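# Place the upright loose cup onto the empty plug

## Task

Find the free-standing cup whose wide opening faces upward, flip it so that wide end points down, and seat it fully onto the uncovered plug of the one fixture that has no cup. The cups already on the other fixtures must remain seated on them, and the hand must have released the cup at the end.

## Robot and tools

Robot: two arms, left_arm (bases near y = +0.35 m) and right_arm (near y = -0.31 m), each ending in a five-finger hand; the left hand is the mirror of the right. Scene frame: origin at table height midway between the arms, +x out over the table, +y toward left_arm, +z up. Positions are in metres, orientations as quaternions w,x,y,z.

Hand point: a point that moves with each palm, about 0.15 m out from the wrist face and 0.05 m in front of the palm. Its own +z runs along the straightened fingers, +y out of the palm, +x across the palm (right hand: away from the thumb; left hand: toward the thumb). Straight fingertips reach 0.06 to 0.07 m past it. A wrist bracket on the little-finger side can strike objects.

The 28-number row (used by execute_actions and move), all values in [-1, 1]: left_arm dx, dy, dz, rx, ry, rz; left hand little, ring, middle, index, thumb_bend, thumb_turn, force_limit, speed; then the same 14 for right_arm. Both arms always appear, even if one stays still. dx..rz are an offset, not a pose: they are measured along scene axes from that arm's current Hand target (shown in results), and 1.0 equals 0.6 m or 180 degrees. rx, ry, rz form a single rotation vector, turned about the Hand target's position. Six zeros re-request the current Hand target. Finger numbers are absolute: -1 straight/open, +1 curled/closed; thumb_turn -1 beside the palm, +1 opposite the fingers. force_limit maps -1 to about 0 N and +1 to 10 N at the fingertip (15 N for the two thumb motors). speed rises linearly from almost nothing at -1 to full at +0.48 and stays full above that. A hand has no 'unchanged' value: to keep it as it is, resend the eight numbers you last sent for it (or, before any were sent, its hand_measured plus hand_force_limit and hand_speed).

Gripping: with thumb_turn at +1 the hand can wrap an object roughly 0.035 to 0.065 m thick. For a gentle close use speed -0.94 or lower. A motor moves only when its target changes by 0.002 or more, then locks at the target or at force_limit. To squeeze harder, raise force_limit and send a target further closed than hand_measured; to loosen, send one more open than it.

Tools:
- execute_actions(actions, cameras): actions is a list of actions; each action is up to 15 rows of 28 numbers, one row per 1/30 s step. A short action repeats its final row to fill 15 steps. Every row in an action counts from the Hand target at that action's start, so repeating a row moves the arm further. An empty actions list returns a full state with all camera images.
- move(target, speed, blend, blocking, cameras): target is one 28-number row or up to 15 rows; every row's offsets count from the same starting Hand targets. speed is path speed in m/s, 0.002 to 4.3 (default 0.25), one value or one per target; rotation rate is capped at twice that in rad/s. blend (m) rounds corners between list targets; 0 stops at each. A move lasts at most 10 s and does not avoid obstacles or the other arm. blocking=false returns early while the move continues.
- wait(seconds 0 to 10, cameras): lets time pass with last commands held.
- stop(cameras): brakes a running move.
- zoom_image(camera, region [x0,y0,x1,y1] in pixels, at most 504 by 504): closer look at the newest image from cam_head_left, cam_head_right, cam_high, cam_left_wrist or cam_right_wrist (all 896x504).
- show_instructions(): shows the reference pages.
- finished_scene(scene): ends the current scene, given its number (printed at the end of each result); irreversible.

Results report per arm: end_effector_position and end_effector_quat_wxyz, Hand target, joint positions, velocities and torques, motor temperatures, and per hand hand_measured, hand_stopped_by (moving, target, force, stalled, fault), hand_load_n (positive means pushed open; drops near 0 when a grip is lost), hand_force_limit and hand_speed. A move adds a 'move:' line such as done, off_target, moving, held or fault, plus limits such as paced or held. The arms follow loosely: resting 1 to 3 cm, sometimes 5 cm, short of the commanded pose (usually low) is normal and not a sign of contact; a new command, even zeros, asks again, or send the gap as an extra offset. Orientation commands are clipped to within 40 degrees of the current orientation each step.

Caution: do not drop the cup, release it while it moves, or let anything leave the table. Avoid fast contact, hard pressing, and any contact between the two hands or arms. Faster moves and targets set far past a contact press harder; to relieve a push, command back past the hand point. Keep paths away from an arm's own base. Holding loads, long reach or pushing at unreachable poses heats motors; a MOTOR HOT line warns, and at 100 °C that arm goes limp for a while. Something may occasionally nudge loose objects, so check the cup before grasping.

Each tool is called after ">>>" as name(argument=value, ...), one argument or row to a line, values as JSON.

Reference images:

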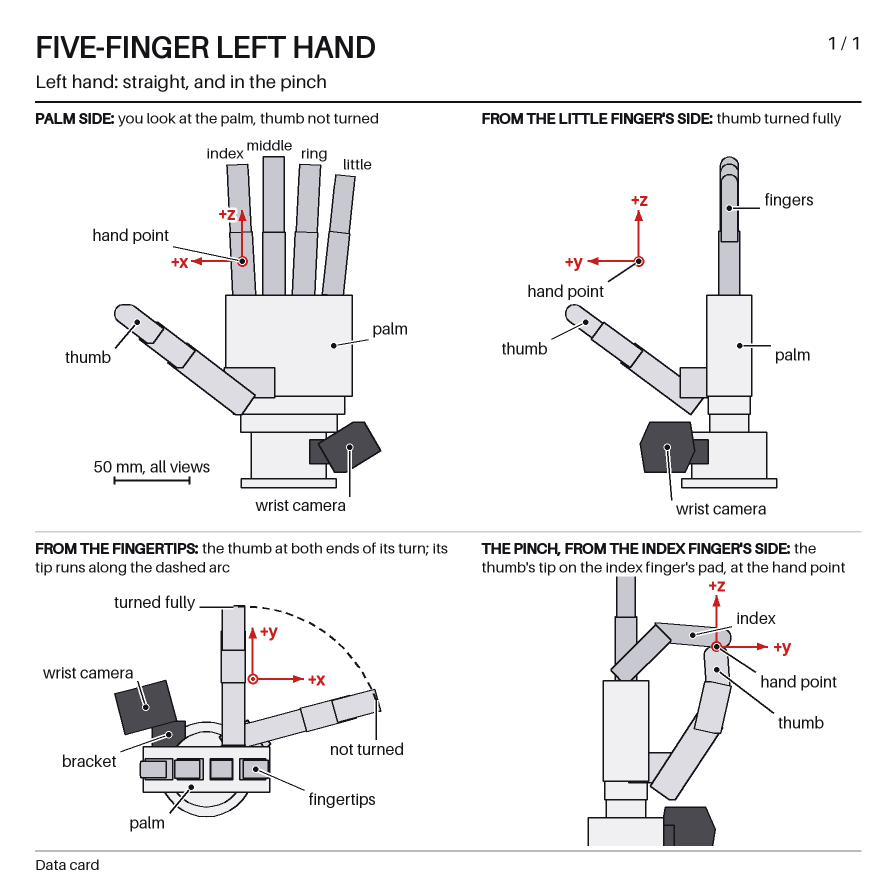

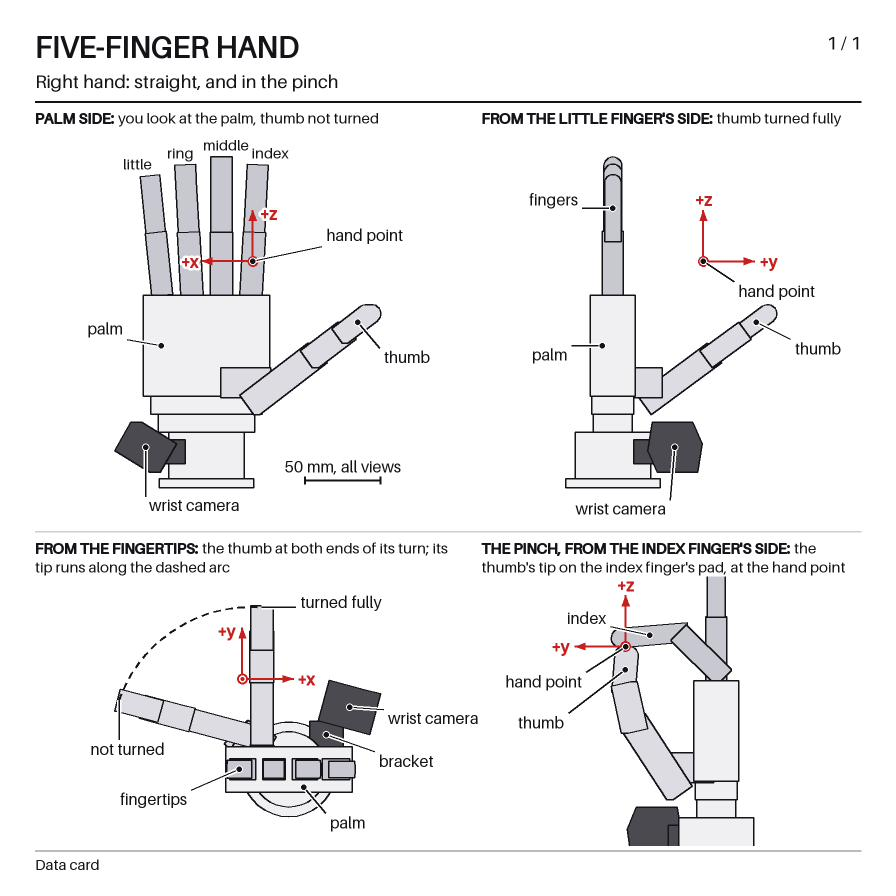

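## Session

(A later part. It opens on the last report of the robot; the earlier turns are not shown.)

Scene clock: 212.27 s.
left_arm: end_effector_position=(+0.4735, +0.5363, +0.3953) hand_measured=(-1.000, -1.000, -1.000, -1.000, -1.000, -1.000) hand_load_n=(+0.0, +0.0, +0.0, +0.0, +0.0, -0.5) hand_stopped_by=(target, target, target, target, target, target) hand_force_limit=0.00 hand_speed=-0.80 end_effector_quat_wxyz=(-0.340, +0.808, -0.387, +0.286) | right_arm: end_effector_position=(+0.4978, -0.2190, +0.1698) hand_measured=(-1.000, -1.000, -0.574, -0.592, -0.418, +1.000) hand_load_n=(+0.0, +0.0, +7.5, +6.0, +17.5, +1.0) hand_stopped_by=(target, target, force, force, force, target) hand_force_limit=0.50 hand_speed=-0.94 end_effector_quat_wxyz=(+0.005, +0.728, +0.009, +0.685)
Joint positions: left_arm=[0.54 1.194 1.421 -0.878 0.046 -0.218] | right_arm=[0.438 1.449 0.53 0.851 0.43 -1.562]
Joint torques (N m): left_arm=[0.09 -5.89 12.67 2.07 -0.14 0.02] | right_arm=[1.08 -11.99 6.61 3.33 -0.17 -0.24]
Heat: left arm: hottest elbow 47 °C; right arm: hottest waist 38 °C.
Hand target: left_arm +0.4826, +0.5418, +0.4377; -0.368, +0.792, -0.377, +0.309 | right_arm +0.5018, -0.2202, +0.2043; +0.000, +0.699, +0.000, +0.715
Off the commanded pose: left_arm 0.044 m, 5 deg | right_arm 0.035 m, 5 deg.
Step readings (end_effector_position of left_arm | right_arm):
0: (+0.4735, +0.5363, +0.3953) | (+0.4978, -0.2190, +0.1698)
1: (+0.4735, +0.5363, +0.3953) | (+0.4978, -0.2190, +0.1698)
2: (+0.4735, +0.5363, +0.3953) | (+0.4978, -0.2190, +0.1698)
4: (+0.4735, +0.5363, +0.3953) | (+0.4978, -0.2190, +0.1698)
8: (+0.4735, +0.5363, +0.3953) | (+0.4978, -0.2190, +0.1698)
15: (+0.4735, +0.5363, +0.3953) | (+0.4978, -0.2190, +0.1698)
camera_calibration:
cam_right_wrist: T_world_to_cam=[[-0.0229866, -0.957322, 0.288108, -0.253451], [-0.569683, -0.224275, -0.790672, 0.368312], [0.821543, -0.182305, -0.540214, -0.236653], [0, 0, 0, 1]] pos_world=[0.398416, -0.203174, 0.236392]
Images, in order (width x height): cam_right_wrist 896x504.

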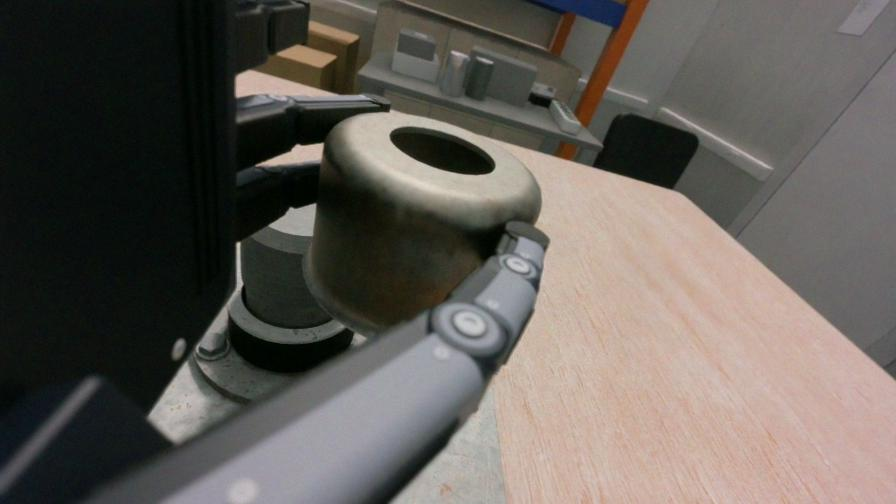

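>>> move(
  target=[0,0,0,0,0,0,-1,-1,-1,-1,-1,-1,0,-0.8, -0.08,0.0,0,0.5,0,0,-1,-1,0.25,0.25,0.1,1,0.5,-0.94],
  speed=0.2,
  cameras=["cam_right_wrist"],
)

Scene clock: 217.67 s.
left_arm: end_effector_position=(+0.4735, +0.5363, +0.3953) hand_measured=(-1.000, -1.000, -1.000, -1.000, -1.000, -1.000) hand_load_n=(+0.0, +0.0, -0.5, +0.0, +0.0, +0.0) hand_stopped_by=(target, target, target, target, target, target) hand_force_limit=0.00 hand_speed=-0.80 end_effector_quat_wxyz=(-0.340, +0.808, -0.387, +0.286) | right_arm: end_effector_position=(+0.4494, -0.2211, +0.1779) hand_measured=(-1.000, -1.000, -0.574, -0.592, -0.418, +1.000) hand_load_n=(+0.0, +0.0, +7.0, +5.0, +18.5, -0.5) hand_stopped_by=(target, target, force, force, force, target) hand_force_limit=0.50 hand_speed=-0.94 end_effector_quat_wxyz=(-0.469, +0.518, -0.508, +0.503)
Joint positions: left_arm=[0.54 1.194 1.421 -0.878 0.046 -0.218] | right_arm=[0.227 1.112 0.392 0.664 0.249 -0.031]
Joint torques (N m): left_arm=[0.79 -6.53 12.86 2.06 -0.08 0.04] | right_arm=[1.03 -7.59 8.02 1.73 -0.2 0.2]
Heat: left arm: hottest elbow 47 °C; right arm: hottest waist 38 °C.
Hand target: left_arm +0.4826, +0.5418, +0.4377; -0.368, +0.792, -0.377, +0.309 | right_arm +0.4538, -0.2202, +0.2043; -0.494, +0.495, -0.506, +0.506
Off the commanded pose: left_arm 0.044 m, 5 deg | right_arm 0.027 m, 4 deg.
move: off_target (left_arm, right_arm)
camera_calibration:
cam_right_wrist: T_world_to_cam=[[-0.103176, -0.307697, -0.945874, 0.140176], [-0.513364, 0.830977, -0.214323, 0.452159], [0.851946, 0.463465, -0.243698, -0.116614], [0, 0, 0, 1]] pos_world=[0.345934, -0.278555, 0.201078]
Images, in order (width x height): cam_right_wrist 896x504.

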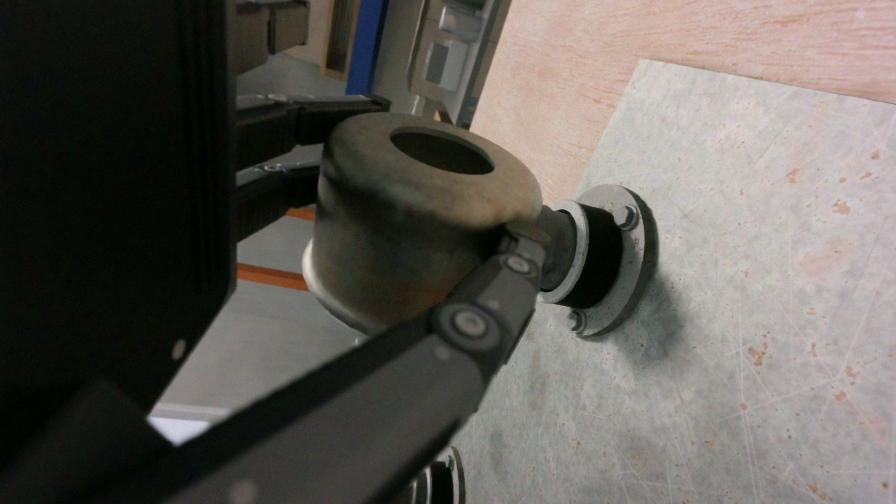

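>>> move(
  target=[0,0,0,0,0,0,-1,-1,-1,-1,-1,-1,0,-0.8, 0,0.03,0,0.5,0,0,-1,-1,0.25,0.25,0.1,1,0.5,-0.94],
  speed=0.2,
  cameras=["cam_right_wrist","cam_head_right"],
)

Scene clock: 227.50 s.
left_arm: end_effector_position=(+0.4735, +0.5363, +0.3953) hand_measured=(-1.000, -1.000, -1.000, -1.000, -1.000, -1.000) hand_load_n=(+0.0, -0.5, +0.0, +0.0, +0.0, +0.0) hand_stopped_by=(target, target, target, target, target, target) hand_force_limit=0.00 hand_speed=-0.80 end_effector_quat_wxyz=(-0.340, +0.808, -0.387, +0.286) | right_arm: end_effector_position=(+0.4511, -0.2063, +0.1761) hand_measured=(-1.000, -1.000, -0.574, -0.592, -0.418, +1.000) hand_load_n=(+0.0, +0.0, +8.0, +5.0, +18.0, -2.0) hand_stopped_by=(target, target, force, force, force, target) hand_force_limit=0.50 hand_speed=-0.94 end_effector_quat_wxyz=(+0.669, -0.018, +0.742, -0.018)
Joint positions: left_arm=[0.54 1.194 1.421 -0.878 0.046 -0.218] | right_arm=[0.148 1.414 0.291 1.018 0.148 1.535]
Joint torques (N m): left_arm=[-0.62 -5.6 12.83 1.89 -0.12 0] | right_arm=[2.67 -7.18 5.35 4.05 0.03 0.34]
Motor temperatures (°C): left_arm=[35 33 48 33 31 34] | right_arm=[38 35 36 34 31 30]
Heat: left arm: hottest elbow 48 °C; right arm: hottest waist 38 °C.
Hand target: left_arm +0.4826, +0.5418, +0.4377; -0.368, +0.792, -0.377, +0.309 | right_arm +0.4538, -0.2022, +0.2043; +0.699, +0.000, +0.715, +0.000
Off the commanded pose: left_arm 0.044 m, 5 deg | right_arm 0.029 m, 5 deg.
move: off_target (left_arm, right_arm)
camera_calibration:
cam_right_wrist: T_world_to_cam=[[-0.0742712, 0.947909, -0.309763, 0.277269], [-0.433289, 0.249095, 0.866148, 0.0938992], [0.898189, 0.198547, 0.392218, -0.312847], [0, 0, 0, 1]] pos_world=[0.342275, -0.224101, 0.127261]
Images, in order (width x height): cam_head_right 896x504, cam_right_wrist 896x504.

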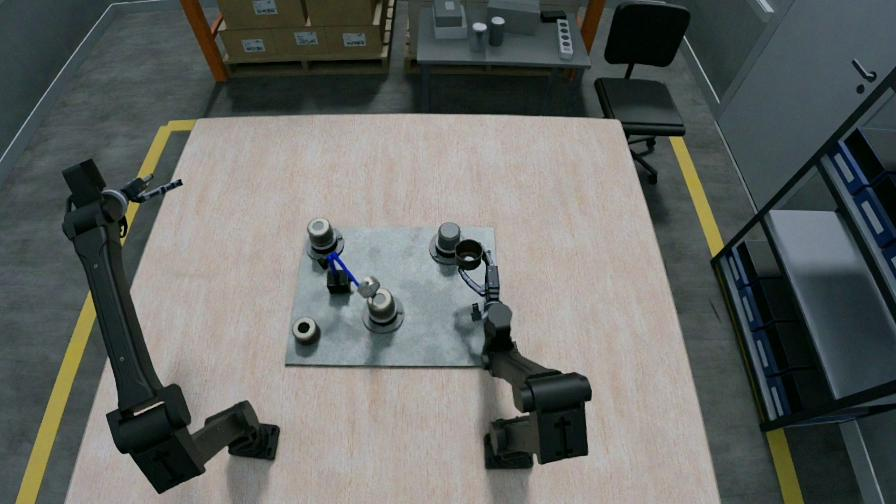

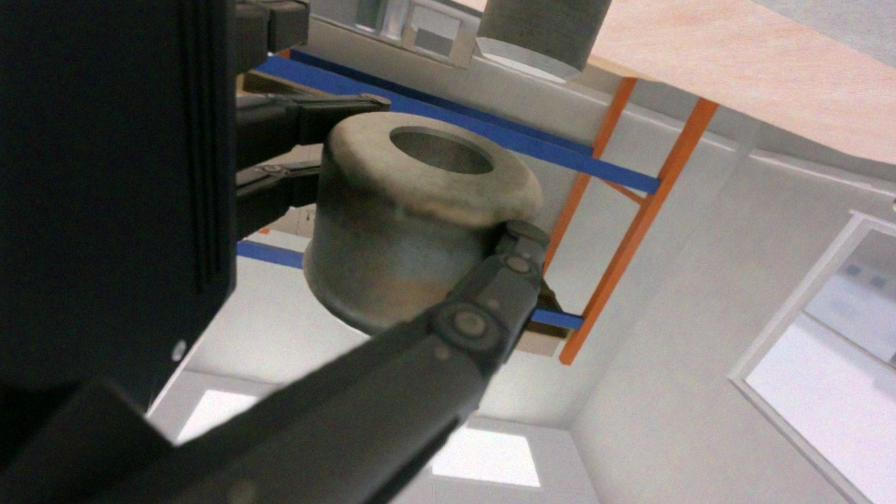

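>>> move(
  target=[0,0,0,0,0,0,-1,-1,-1,-1,-1,-1,0,-0.8, 0.21,0.08,0.06,0,-0.025,0,-1,-1,0.25,0.25,0.1,1,0.5,-0.94],
  speed=0.1,
  cameras=["cam_right_wrist","cam_head_right","cam_high","cam_head_left"],
)

>>> zoom_image(
  camera="cam_high",
  region=[380, 115, 450, 195],
)

>>> zoom_image(
  camera="cam_head_right",
  region=[425, 200, 475, 250],
)

Scene clock: 231.20 s.
left_arm: end_effector_position=(+0.4735, +0.5363, +0.3953) hand_measured=(-1.000, -1.000, -1.000, -1.000, -1.000, -1.000) hand_load_n=(+0.0, +0.0, +0.0, +0.0, +0.0, -0.5) hand_stopped_by=(target, target, target, target, target, target) hand_force_limit=0.00 hand_speed=-0.80 end_effector_quat_wxyz=(-0.340, +0.808, -0.387, +0.286) | right_arm: end_effector_position=(+0.5642, -0.1613, +0.2023) hand_measured=(-1.000, -1.000, -0.574, -0.592, -0.418, +1.000) hand_load_n=(+0.0, +0.0, +8.0, +5.5, +17.5, -2.0) hand_stopped_by=(target, target, force, force, force, target) hand_force_limit=0.50 hand_speed=-0.94 end_effector_quat_wxyz=(+0.700, -0.014, +0.714, -0.014)
Joint positions: left_arm=[0.54 1.194 1.421 -0.878 0.046 -0.218] | right_arm=[0.218 1.653 0.618 1.015 0.215 1.535]
Joint torques (N m): left_arm=[-0.44 -5.19 12.7 1.91 -0.11 0.02] | right_arm=[2.61 -12.4 9.65 1.8 0.03 0.17]
Heat: left arm: hottest elbow 48 °C; right arm: hottest waist 38 °C.
Hand target: left_arm +0.4826, +0.5418, +0.4377; -0.368, +0.792, -0.377, +0.309 | right_arm +0.5798, -0.1542, +0.2403; +0.727, +0.000, +0.687, +0.000
Off the commanded pose: left_arm 0.044 m, 5 deg | right_arm 0.042 m, 5 deg.
move: off_target (left_arm, right_arm)
camera_calibration:
cam_right_wrist: T_world_to_cam=[[-0.0514814, 0.951101, -0.30456, 0.237686], [-0.505041, 0.238299, 0.829547, 0.15517], [0.861559, 0.196521, 0.468077, -0.428673], [0, 0, 0, 1]] pos_world=[0.459931, -0.178797, 0.144321]
Images, in order (width x height): cam_head_left 896x504, cam_head_right 896x504, cam_high 896x504, cam_right_wrist 896x504.

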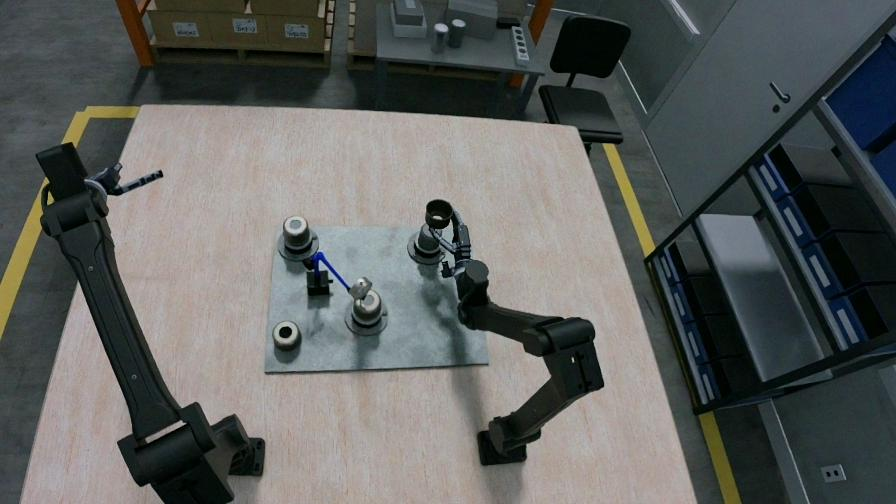

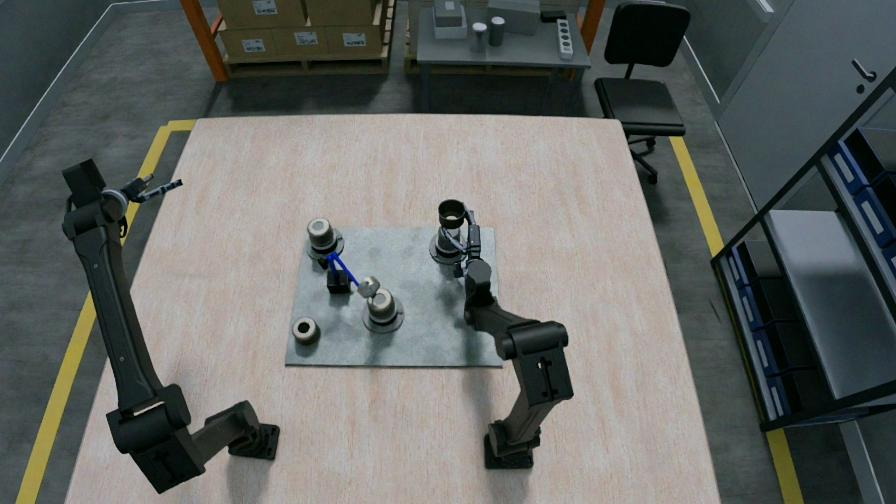

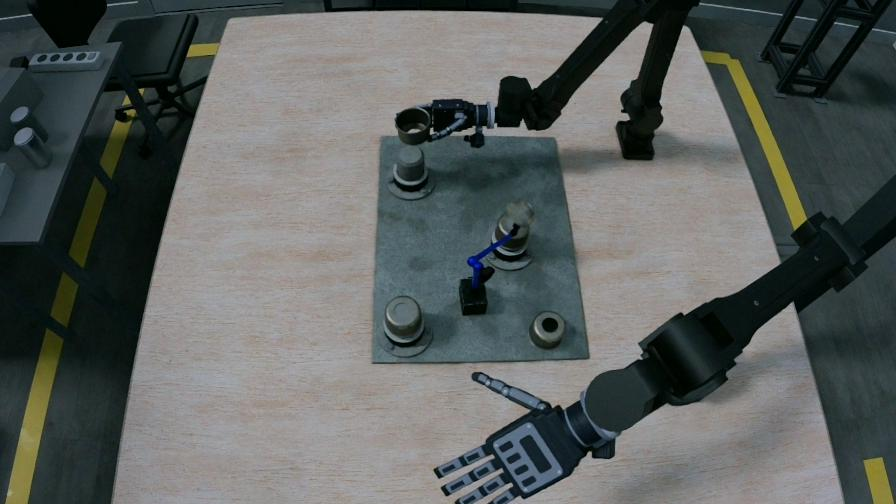

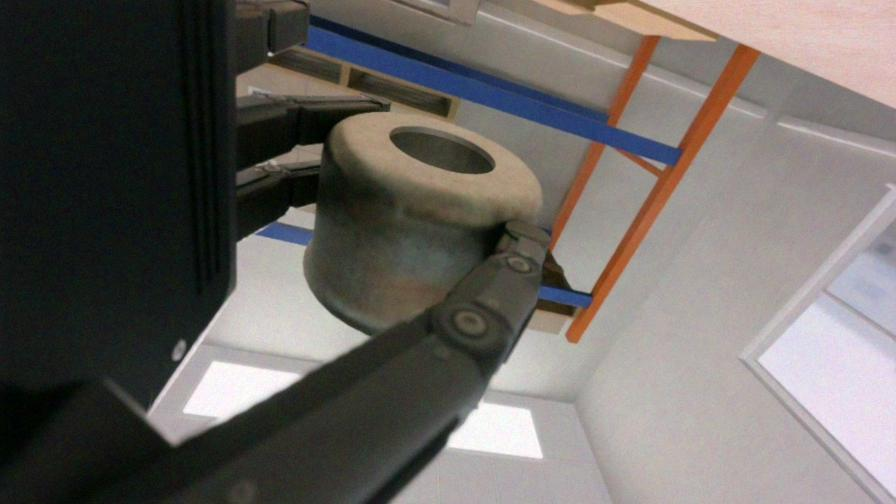

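Scaled by 6.300 from the camera's 896x504 image, which has a finer 1280x720 frame.

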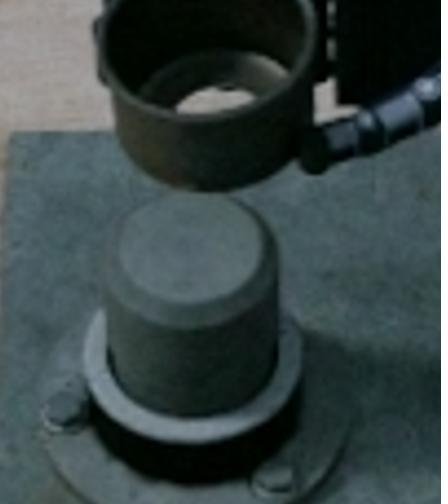

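Scaled by 10.080 from the camera's 896x504 image, which has a finer 1280x720 frame.

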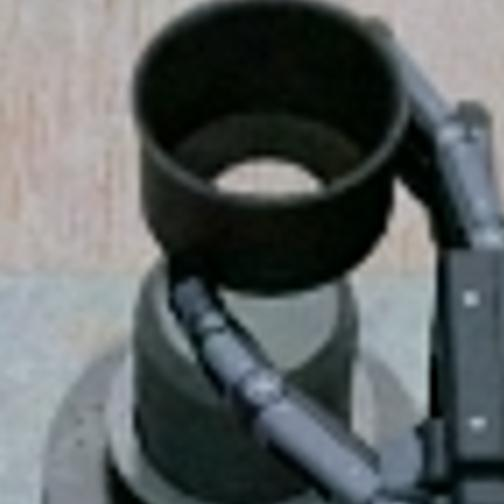

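>>> move(
  target=[
    [0,0,0,0,0,0,-1,-1,-1,-1,-1,-1,0,-0.8, -0.1,-0.05,-0.02,0,0.02,0,-1,-1,0.25,0.25,0.1,1,0.5,-0.94],
    [0,0,0,0,0,0,-1,-1,-1,-1,-1,-1,0,-0.8, -0.2,-0.11,-0.05,-0.5,0.01,0,-1,-1,0.25,0.25,0.1,1,0.5,-0.94],
  ],
  speed=[0.12,0.2],
  blend=0.03,
)

>>> move(
  target=[0,0,0,0,0,0,-1,-1,-1,-1,-1,-1,0,-0.8, 0.05,-0.02,0.02,-0.5,0,0,-1,-1,0.25,0.25,0.1,1,0.5,-0.94],
  speed=0.2,
  cameras=["cam_right_wrist"],
)

Scene clock: 238.23 s.
left_arm: end_effector_position=(+0.4735, +0.5363, +0.3953) hand_measured=(-1.000, -1.000, -1.000, -1.000, -1.000, -1.000) hand_load_n=(+0.0, +0.0, +0.0, +0.0, +0.0, +0.0) hand_stopped_by=(target, target, target, target, target, target) hand_force_limit=0.00 hand_speed=-0.80 end_effector_quat_wxyz=(-0.340, +0.808, -0.387, +0.286) | right_arm: end_effector_position=(+0.4570, -0.2248, +0.1844) hand_measured=(-1.000, -1.000, -0.574, -0.592, -0.418, +1.000) hand_load_n=(+0.0, +0.0, +7.0, +5.0, +18.5, -0.5) hand_stopped_by=(target, target, force, force, force, target) hand_force_limit=0.50 hand_speed=-0.94 end_effector_quat_wxyz=(+0.489, -0.526, +0.512, -0.472)
Joint positions: left_arm=[0.54 1.194 1.421 -0.878 0.046 -0.218] | right_arm=[0.16 1.105 0.426 0.603 0.126 0.014]
Joint torques (N m): left_arm=[0.26 -6.01 12.72 1.83 -0.09 0.03] | right_arm=[2.61 -7.71 8.25 1.77 0.04 -0.2]
Heat: left arm: hottest elbow 48 °C; right arm: hottest waist 38 °C.
Hand target: left_arm +0.4826, +0.5418, +0.4377; -0.368, +0.792, -0.377, +0.309 | right_arm +0.4598, -0.2202, +0.2103; +0.504, -0.514, +0.496, -0.486
Off the commanded pose: left_arm 0.044 m, 5 deg | right_arm 0.026 m, 3 deg.
move: off_target (left_arm, right_arm)

Scene clock: 243.33 s.
left_arm: end_effector_position=(+0.4735, +0.5363, +0.3953) hand_measured=(-1.000, -1.000, -1.000, -1.000, -1.000, -1.000) hand_load_n=(-0.5, +0.0, +0.0, +0.0, +0.0, +0.0) hand_stopped_by=(target, target, target, target, target, target) hand_force_limit=0.00 hand_speed=-0.80 end_effector_quat_wxyz=(-0.340, +0.808, -0.387, +0.286) | right_arm: end_effector_position=(+0.4668, -0.2456, +0.1729) hand_measured=(-1.000, -1.000, -0.574, -0.592, -0.418, +1.000) hand_load_n=(+0.0, +0.0, +7.5, +6.0, +18.0, +0.5) hand_stopped_by=(target, target, force, force, force, target) hand_force_limit=0.50 hand_speed=-0.94 end_effector_quat_wxyz=(+0.015, +0.758, -0.007, +0.652)
Joint positions: left_arm=[0.54 1.194 1.421 -0.878 0.046 -0.218] | right_arm=[0.413 1.285 0.483 0.636 0.438 -1.514]
Joint torques (N m): left_arm=[-0.26 -5.48 12.86 1.76 -0.13 -0.02] | right_arm=[2.49 -7.71 11.48 3.73 -0.02 -0.44]
Heat: left arm: hottest elbow 48 °C; right arm: hottest waist 38 °C.
Hand target: left_arm +0.4826, +0.5418, +0.4377; -0.368, +0.792, -0.377, +0.309 | right_arm +0.4898, -0.2322, +0.2223; +0.007, +0.720, -0.007, +0.694
Off the commanded pose: left_arm 0.044 m, 5 deg | right_arm 0.056 m, 7 deg.
move: off_target (left_arm, right_arm)
camera_calibration:
cam_right_wrist: T_world_to_cam=[[-0.0332797, -0.958036, 0.284711, -0.275256], [-0.645261, -0.196947, -0.73814, 0.380006], [0.763237, -0.208278, -0.611628, -0.181225], [0, 0, 0, 1]] pos_world=[0.37436, -0.226609, 0.248024]
Images, in order (width x height): cam_right_wrist 896x504.

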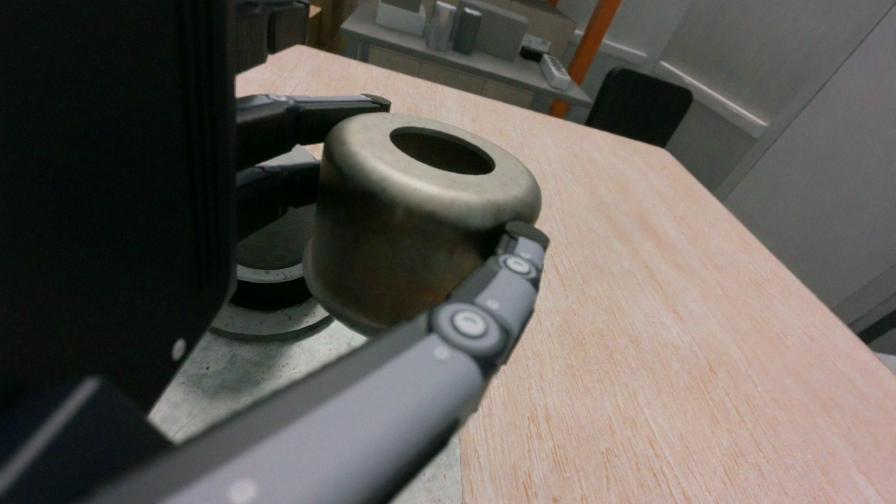

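>>> move(
  target=[0,0,0,0,0,0,-1,-1,-1,-1,-1,-1,0,-0.8, 0.172,0.128,0.01,0,-0.035,0,-1,-1,0.25,0.25,0.1,1,0.5,-0.94],
  speed=0.12,
  cameras=["cam_right_wrist","cam_head_right","cam_high"],
)

>>> zoom_image(
  camera="cam_high",
  region=[380, 115, 450, 195],
)

>>> zoom_image(
  camera="cam_head_right",
  region=[425, 200, 475, 250],
)

Scene clock: 246.03 s.
left_arm: end_effector_position=(+0.4735, +0.5363, +0.3953) hand_measured=(-1.000, -1.000, -1.000, -1.000, -1.000, -1.000) hand_load_n=(+0.0, +0.0, +0.0, +0.0, +0.0, +0.0) hand_stopped_by=(target, target, target, target, target, target) hand_force_limit=0.00 hand_speed=-0.80 end_effector_quat_wxyz=(-0.340, +0.808, -0.387, +0.286) | right_arm: end_effector_position=(+0.5734, -0.1650, +0.1782) hand_measured=(-1.000, -1.000, -0.574, -0.592, -0.418, +1.000) hand_load_n=(+0.0, +0.0, +7.5, +6.0, +17.5, +1.0) hand_stopped_by=(target, target, force, force, force, target) hand_force_limit=0.50 hand_speed=-0.94 end_effector_quat_wxyz=(+0.012, +0.720, +0.001, +0.693)
Joint positions: left_arm=[0.54 1.194 1.421 -0.878 0.046 -0.218] | right_arm=[0.484 1.65 0.789 0.817 0.496 -1.569]
Joint torques (N m): left_arm=[0.15 -5.25 12.63 2 -0.07 -0.02] | right_arm=[2.49 -13.74 11.06 3.67 0.05 -0.44]
Heat: left arm: hottest elbow 48 °C; right arm: hottest waist 38 °C.
Hand target: left_arm +0.4826, +0.5418, +0.4377; -0.368, +0.792, -0.377, +0.309 | right_arm +0.5930, -0.1554, +0.2283; +0.007, +0.680, -0.008, +0.733
Off the commanded pose: left_arm 0.044 m, 5 deg | right_arm 0.055 m, 7 deg.
move: off_target (left_arm, right_arm)
camera_calibration:
cam_right_wrist: T_world_to_cam=[[-0.0484517, -0.956594, 0.287366, -0.187622], [-0.555163, -0.213379, -0.803905, 0.425935], [0.830329, -0.198486, -0.520727, -0.295651], [0, 0, 0, 1]] pos_world=[0.47286, -0.147276, 0.242374]
Images, in order (width x height): cam_head_right 896x504, cam_high 896x504, cam_right_wrist 896x504.

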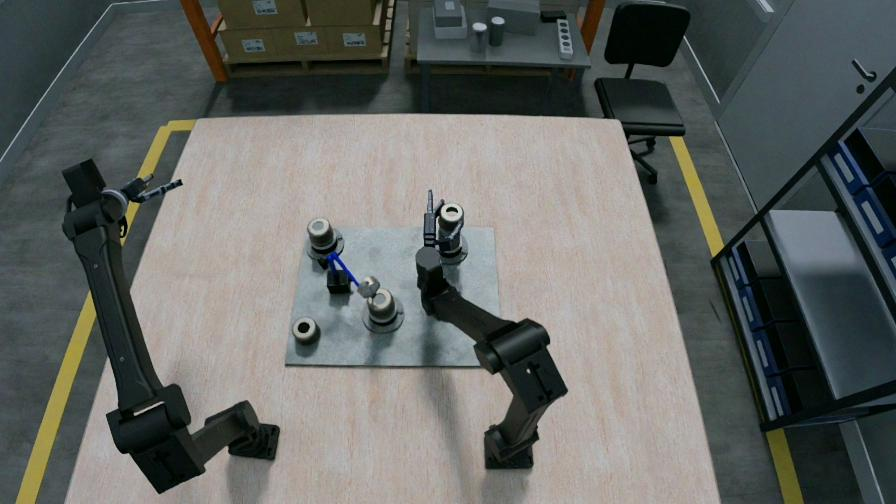

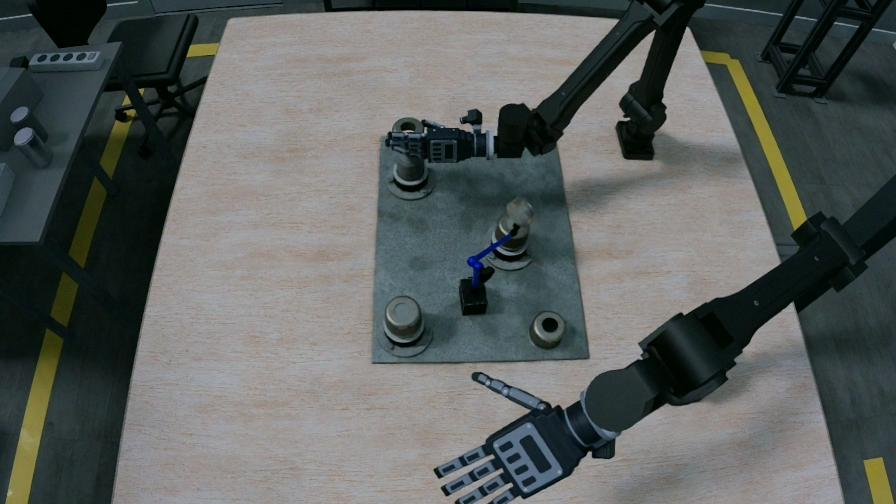

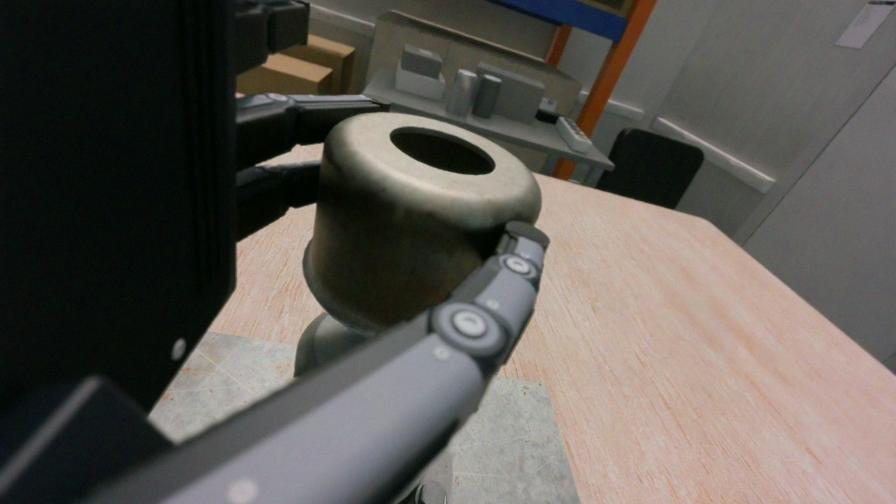

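Scaled by 6.300 from the camera's 896x504 image, which has a finer 1280x720 frame.

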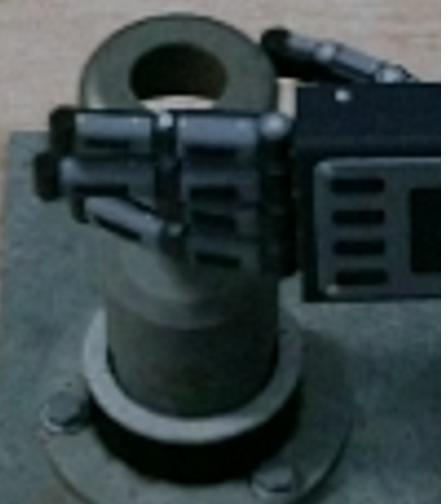

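Scaled by 10.080 from the camera's 896x504 image, which has a finer 1280x720 frame.

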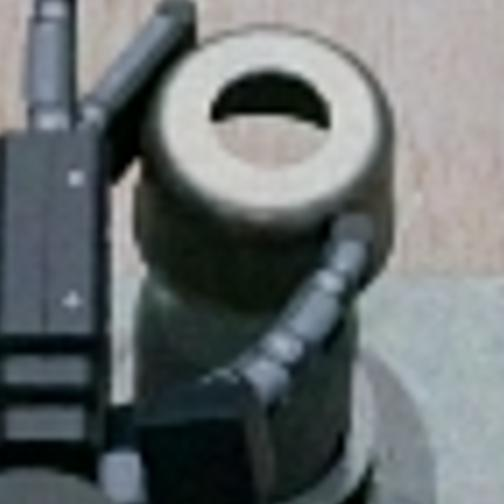

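>>> move(
  target=[0,0,0,0,0,0,-1,-1,-1,-1,-1,-1,0,-0.8, -0.005,0.018,-0.04,0,0,0,-1,-1,0.25,0.25,0.1,1,0.5,-0.94],
  speed=0.06,
  cameras=["cam_right_wrist","cam_head_right","cam_high"],
)

>>> zoom_image(
  camera="cam_high",
  region=[380, 115, 450, 195],
)

>>> zoom_image(
  camera="cam_head_right",
  region=[425, 200, 475, 250],
)

Scene clock: 248.03 s.
left_arm: end_effector_position=(+0.4735, +0.5363, +0.3953) hand_measured=(-1.000, -1.000, -1.000, -1.000, -1.000, -1.000) hand_load_n=(+0.0, +0.0, -0.5, +0.0, +0.0, +0.0) hand_stopped_by=(target, target, target, target, target, target) hand_force_limit=0.00 hand_speed=-0.80 end_effector_quat_wxyz=(-0.340, +0.808, -0.387, +0.286) | right_arm: end_effector_position=(+0.5733, -0.1536, +0.1577) hand_measured=(-1.000, -1.000, -0.574, -0.592, -0.418, +1.000) hand_load_n=(-0.5, +0.0, +7.5, +5.5, +17.5, +1.0) hand_stopped_by=(target, target, force, force, force, target) hand_force_limit=0.50 hand_speed=-0.94 end_effector_quat_wxyz=(+0.012, +0.718, +0.002, +0.696)
Joint positions: left_arm=[0.54 1.194 1.421 -0.878 0.046 -0.218] | right_arm=[0.507 1.714 0.791 0.886 0.519 -1.572]
Joint torques (N m): left_arm=[0.67 -6.01 12.77 1.89 -0.06 0.01] | right_arm=[2.55 -14.62 10.02 3.66 0.06 -0.44]
Heat: left arm: hottest elbow 48 °C; right arm: hottest waist 38 °C.
Hand target: left_arm +0.4826, +0.5418, +0.4377; -0.368, +0.792, -0.377, +0.309 | right_arm +0.5900, -0.1446, +0.2043; +0.007, +0.680, -0.008, +0.733
Off the commanded pose: left_arm 0.044 m, 5 deg | right_arm 0.050 m, 6 deg.
move: off_target (left_arm, right_arm)
camera_calibration:
cam_right_wrist: T_world_to_cam=[[-0.0499637, -0.95631, 0.288053, -0.169972], [-0.550447, -0.21429, -0.8069, 0.409429], [0.833374, -0.198874, -0.515691, -0.306549], [0, 0, 0, 1]] pos_world=[0.472346, -0.135774, 0.221245]
Images, in order (width x height): cam_head_right 896x504, cam_high 896x504, cam_right_wrist 896x504.

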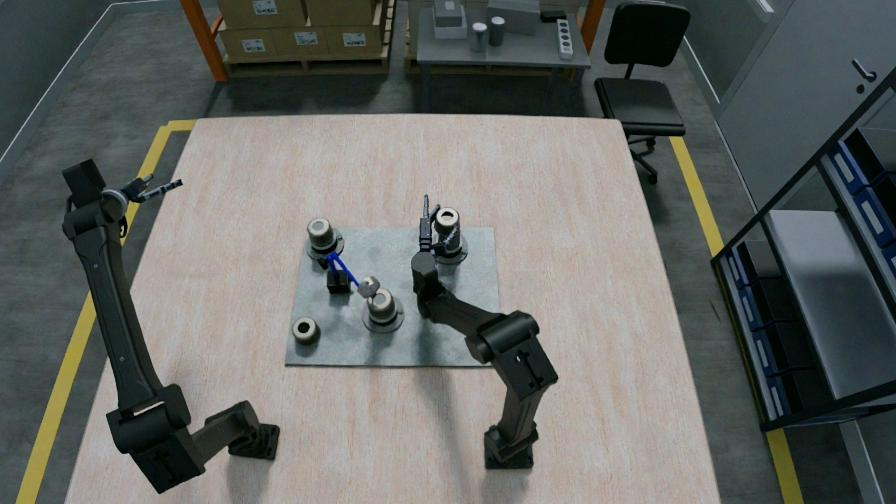

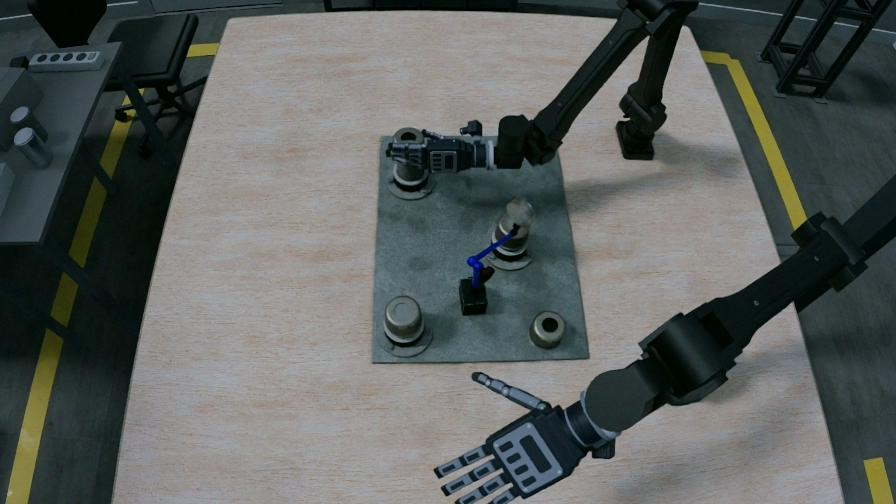

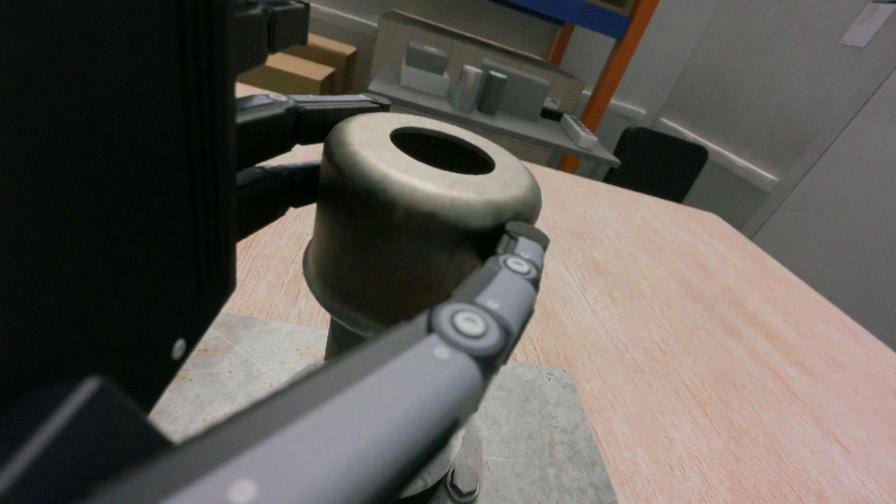

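Scaled by 6.300 from the camera's 896x504 image, which has a finer 1280x720 frame.

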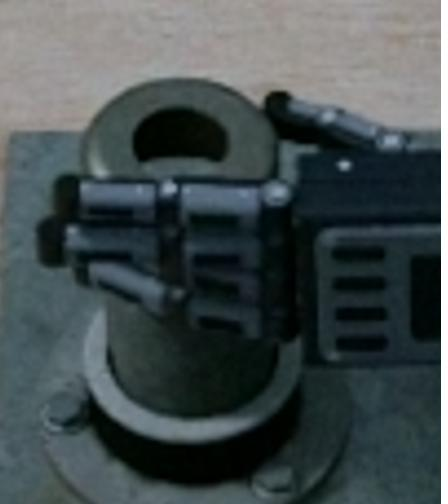

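Scaled by 10.080 from the camera's 896x504 image, which has a finer 1280x720 frame.

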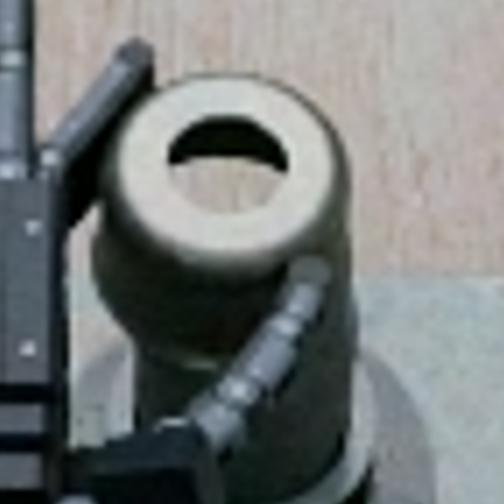

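>>> move(
  target=[0,0,0,0,0,0,-1,-1,-1,-1,-1,-1,0,-0.8, -0.008,-0.0215,-0.02,0,0,0,-1,-1,0.25,0.25,0.1,1,0.5,-0.94],
  speed=0.06,
  cameras=["cam_right_wrist","cam_head_right","cam_high"],
)

>>> zoom_image(
  camera="cam_high",
  region=[380, 115, 450, 195],
)

>>> zoom_image(
  camera="cam_head_right",
  region=[425, 200, 475, 250],
)

Scene clock: 251.10 s.
left_arm: end_effector_position=(+0.4735, +0.5363, +0.3953) hand_measured=(-1.000, -1.000, -1.000, -1.000, -1.000, -1.000) hand_load_n=(+0.0, +0.0, +0.0, +0.0, +0.0, -0.5) hand_stopped_by=(target, target, target, target, target, target) hand_force_limit=0.00 hand_speed=-0.80 end_effector_quat_wxyz=(-0.340, +0.808, -0.387, +0.286) | right_arm: end_effector_position=(+0.5751, -0.1533, +0.1625) hand_measured=(-1.000, -1.000, -0.574, -0.592, -0.418, +1.000) hand_load_n=(+0.0, +0.0, +7.5, +5.5, +18.0, +1.0) hand_stopped_by=(target, target, force, force, force, target) hand_force_limit=0.50 hand_speed=-0.94 end_effector_quat_wxyz=(+0.006, +0.708, -0.004, +0.707)
Joint positions: left_arm=[0.54 1.194 1.421 -0.878 0.046 -0.218] | right_arm=[0.505 1.722 0.791 0.929 0.517 -1.572]
Joint torques (N m): left_arm=[-0.32 -6.07 12.77 2.09 -0.11 0.05] | right_arm=[1.03 -14.39 7.28 3.63 -0.22 -0.43]
Heat: left arm: hottest elbow 48 °C; right arm: hottest waist 38 °C.
Hand target: left_arm +0.4826, +0.5418, +0.4377; -0.368, +0.792, -0.377, +0.309 | right_arm +0.5852, -0.1575, +0.1923; +0.007, +0.680, -0.008, +0.733
Off the commanded pose: left_arm 0.044 m, 5 deg | right_arm 0.032 m, 4 deg.
move: off_target (left_arm, right_arm)
camera_calibration:
cam_right_wrist: T_world_to_cam=[[-0.0585818, -0.961086, 0.269967, -0.163884], [-0.525269, -0.200294, -0.827028, 0.405293], [0.848918, -0.190254, -0.493095, -0.316861], [0, 0, 0, 1]] pos_world=[0.472276, -0.136613, 0.22319]
Images, in order (width x height): cam_head_right 896x504, cam_high 896x504, cam_right_wrist 896x504.

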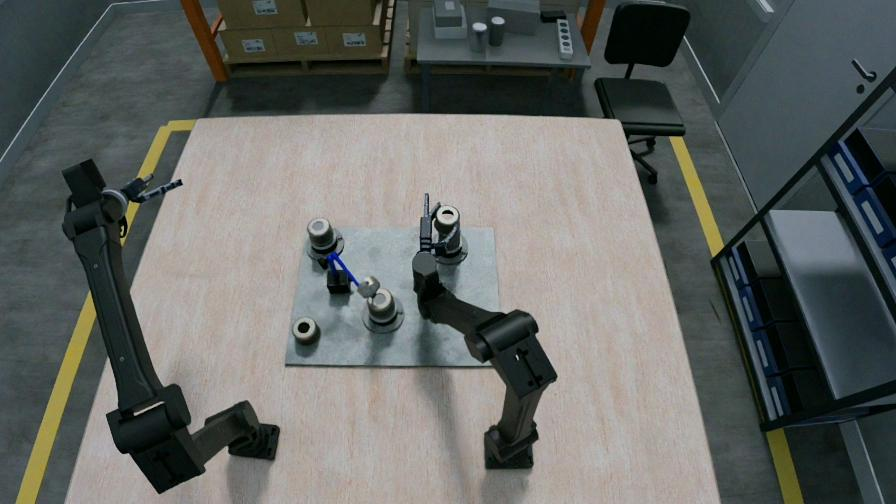

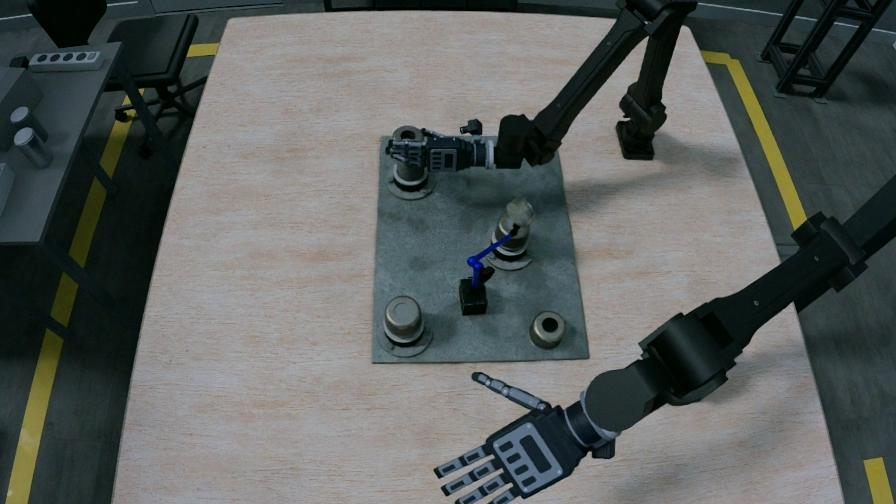

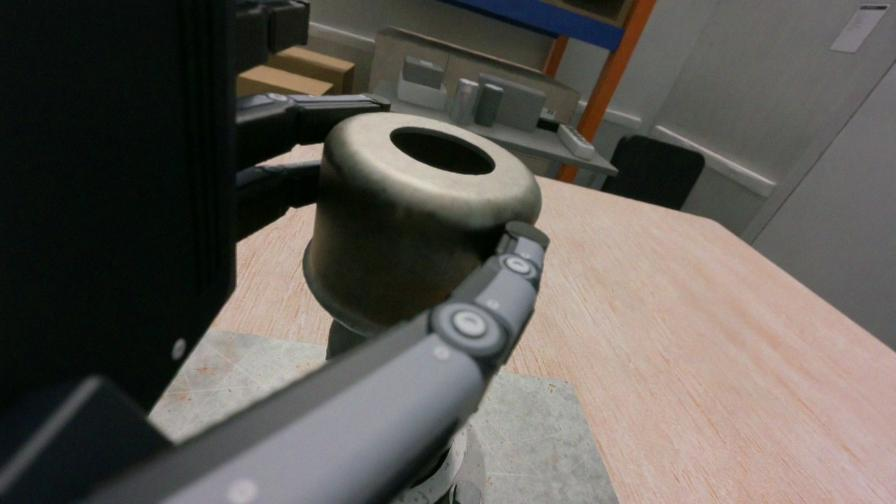

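Scaled by 6.300 from the camera's 896x504 image, which has a finer 1280x720 frame.

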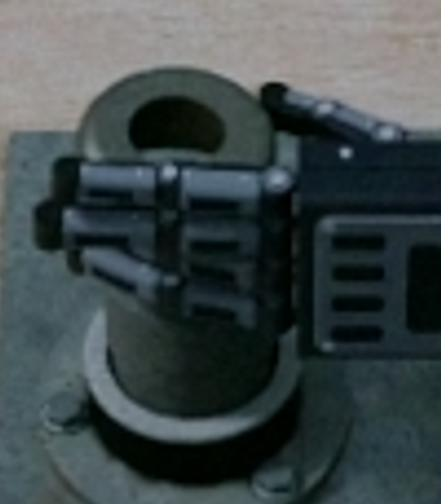

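Scaled by 10.080 from the camera's 896x504 image, which has a finer 1280x720 frame.

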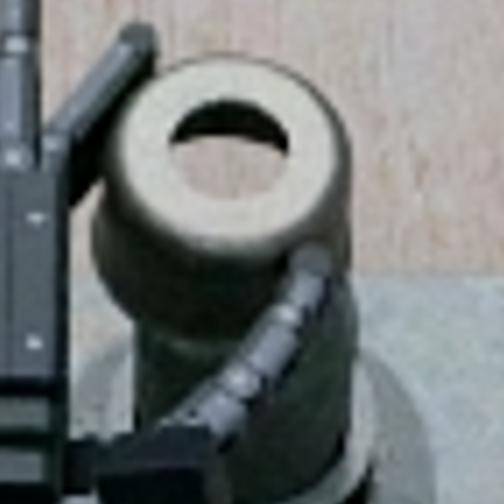

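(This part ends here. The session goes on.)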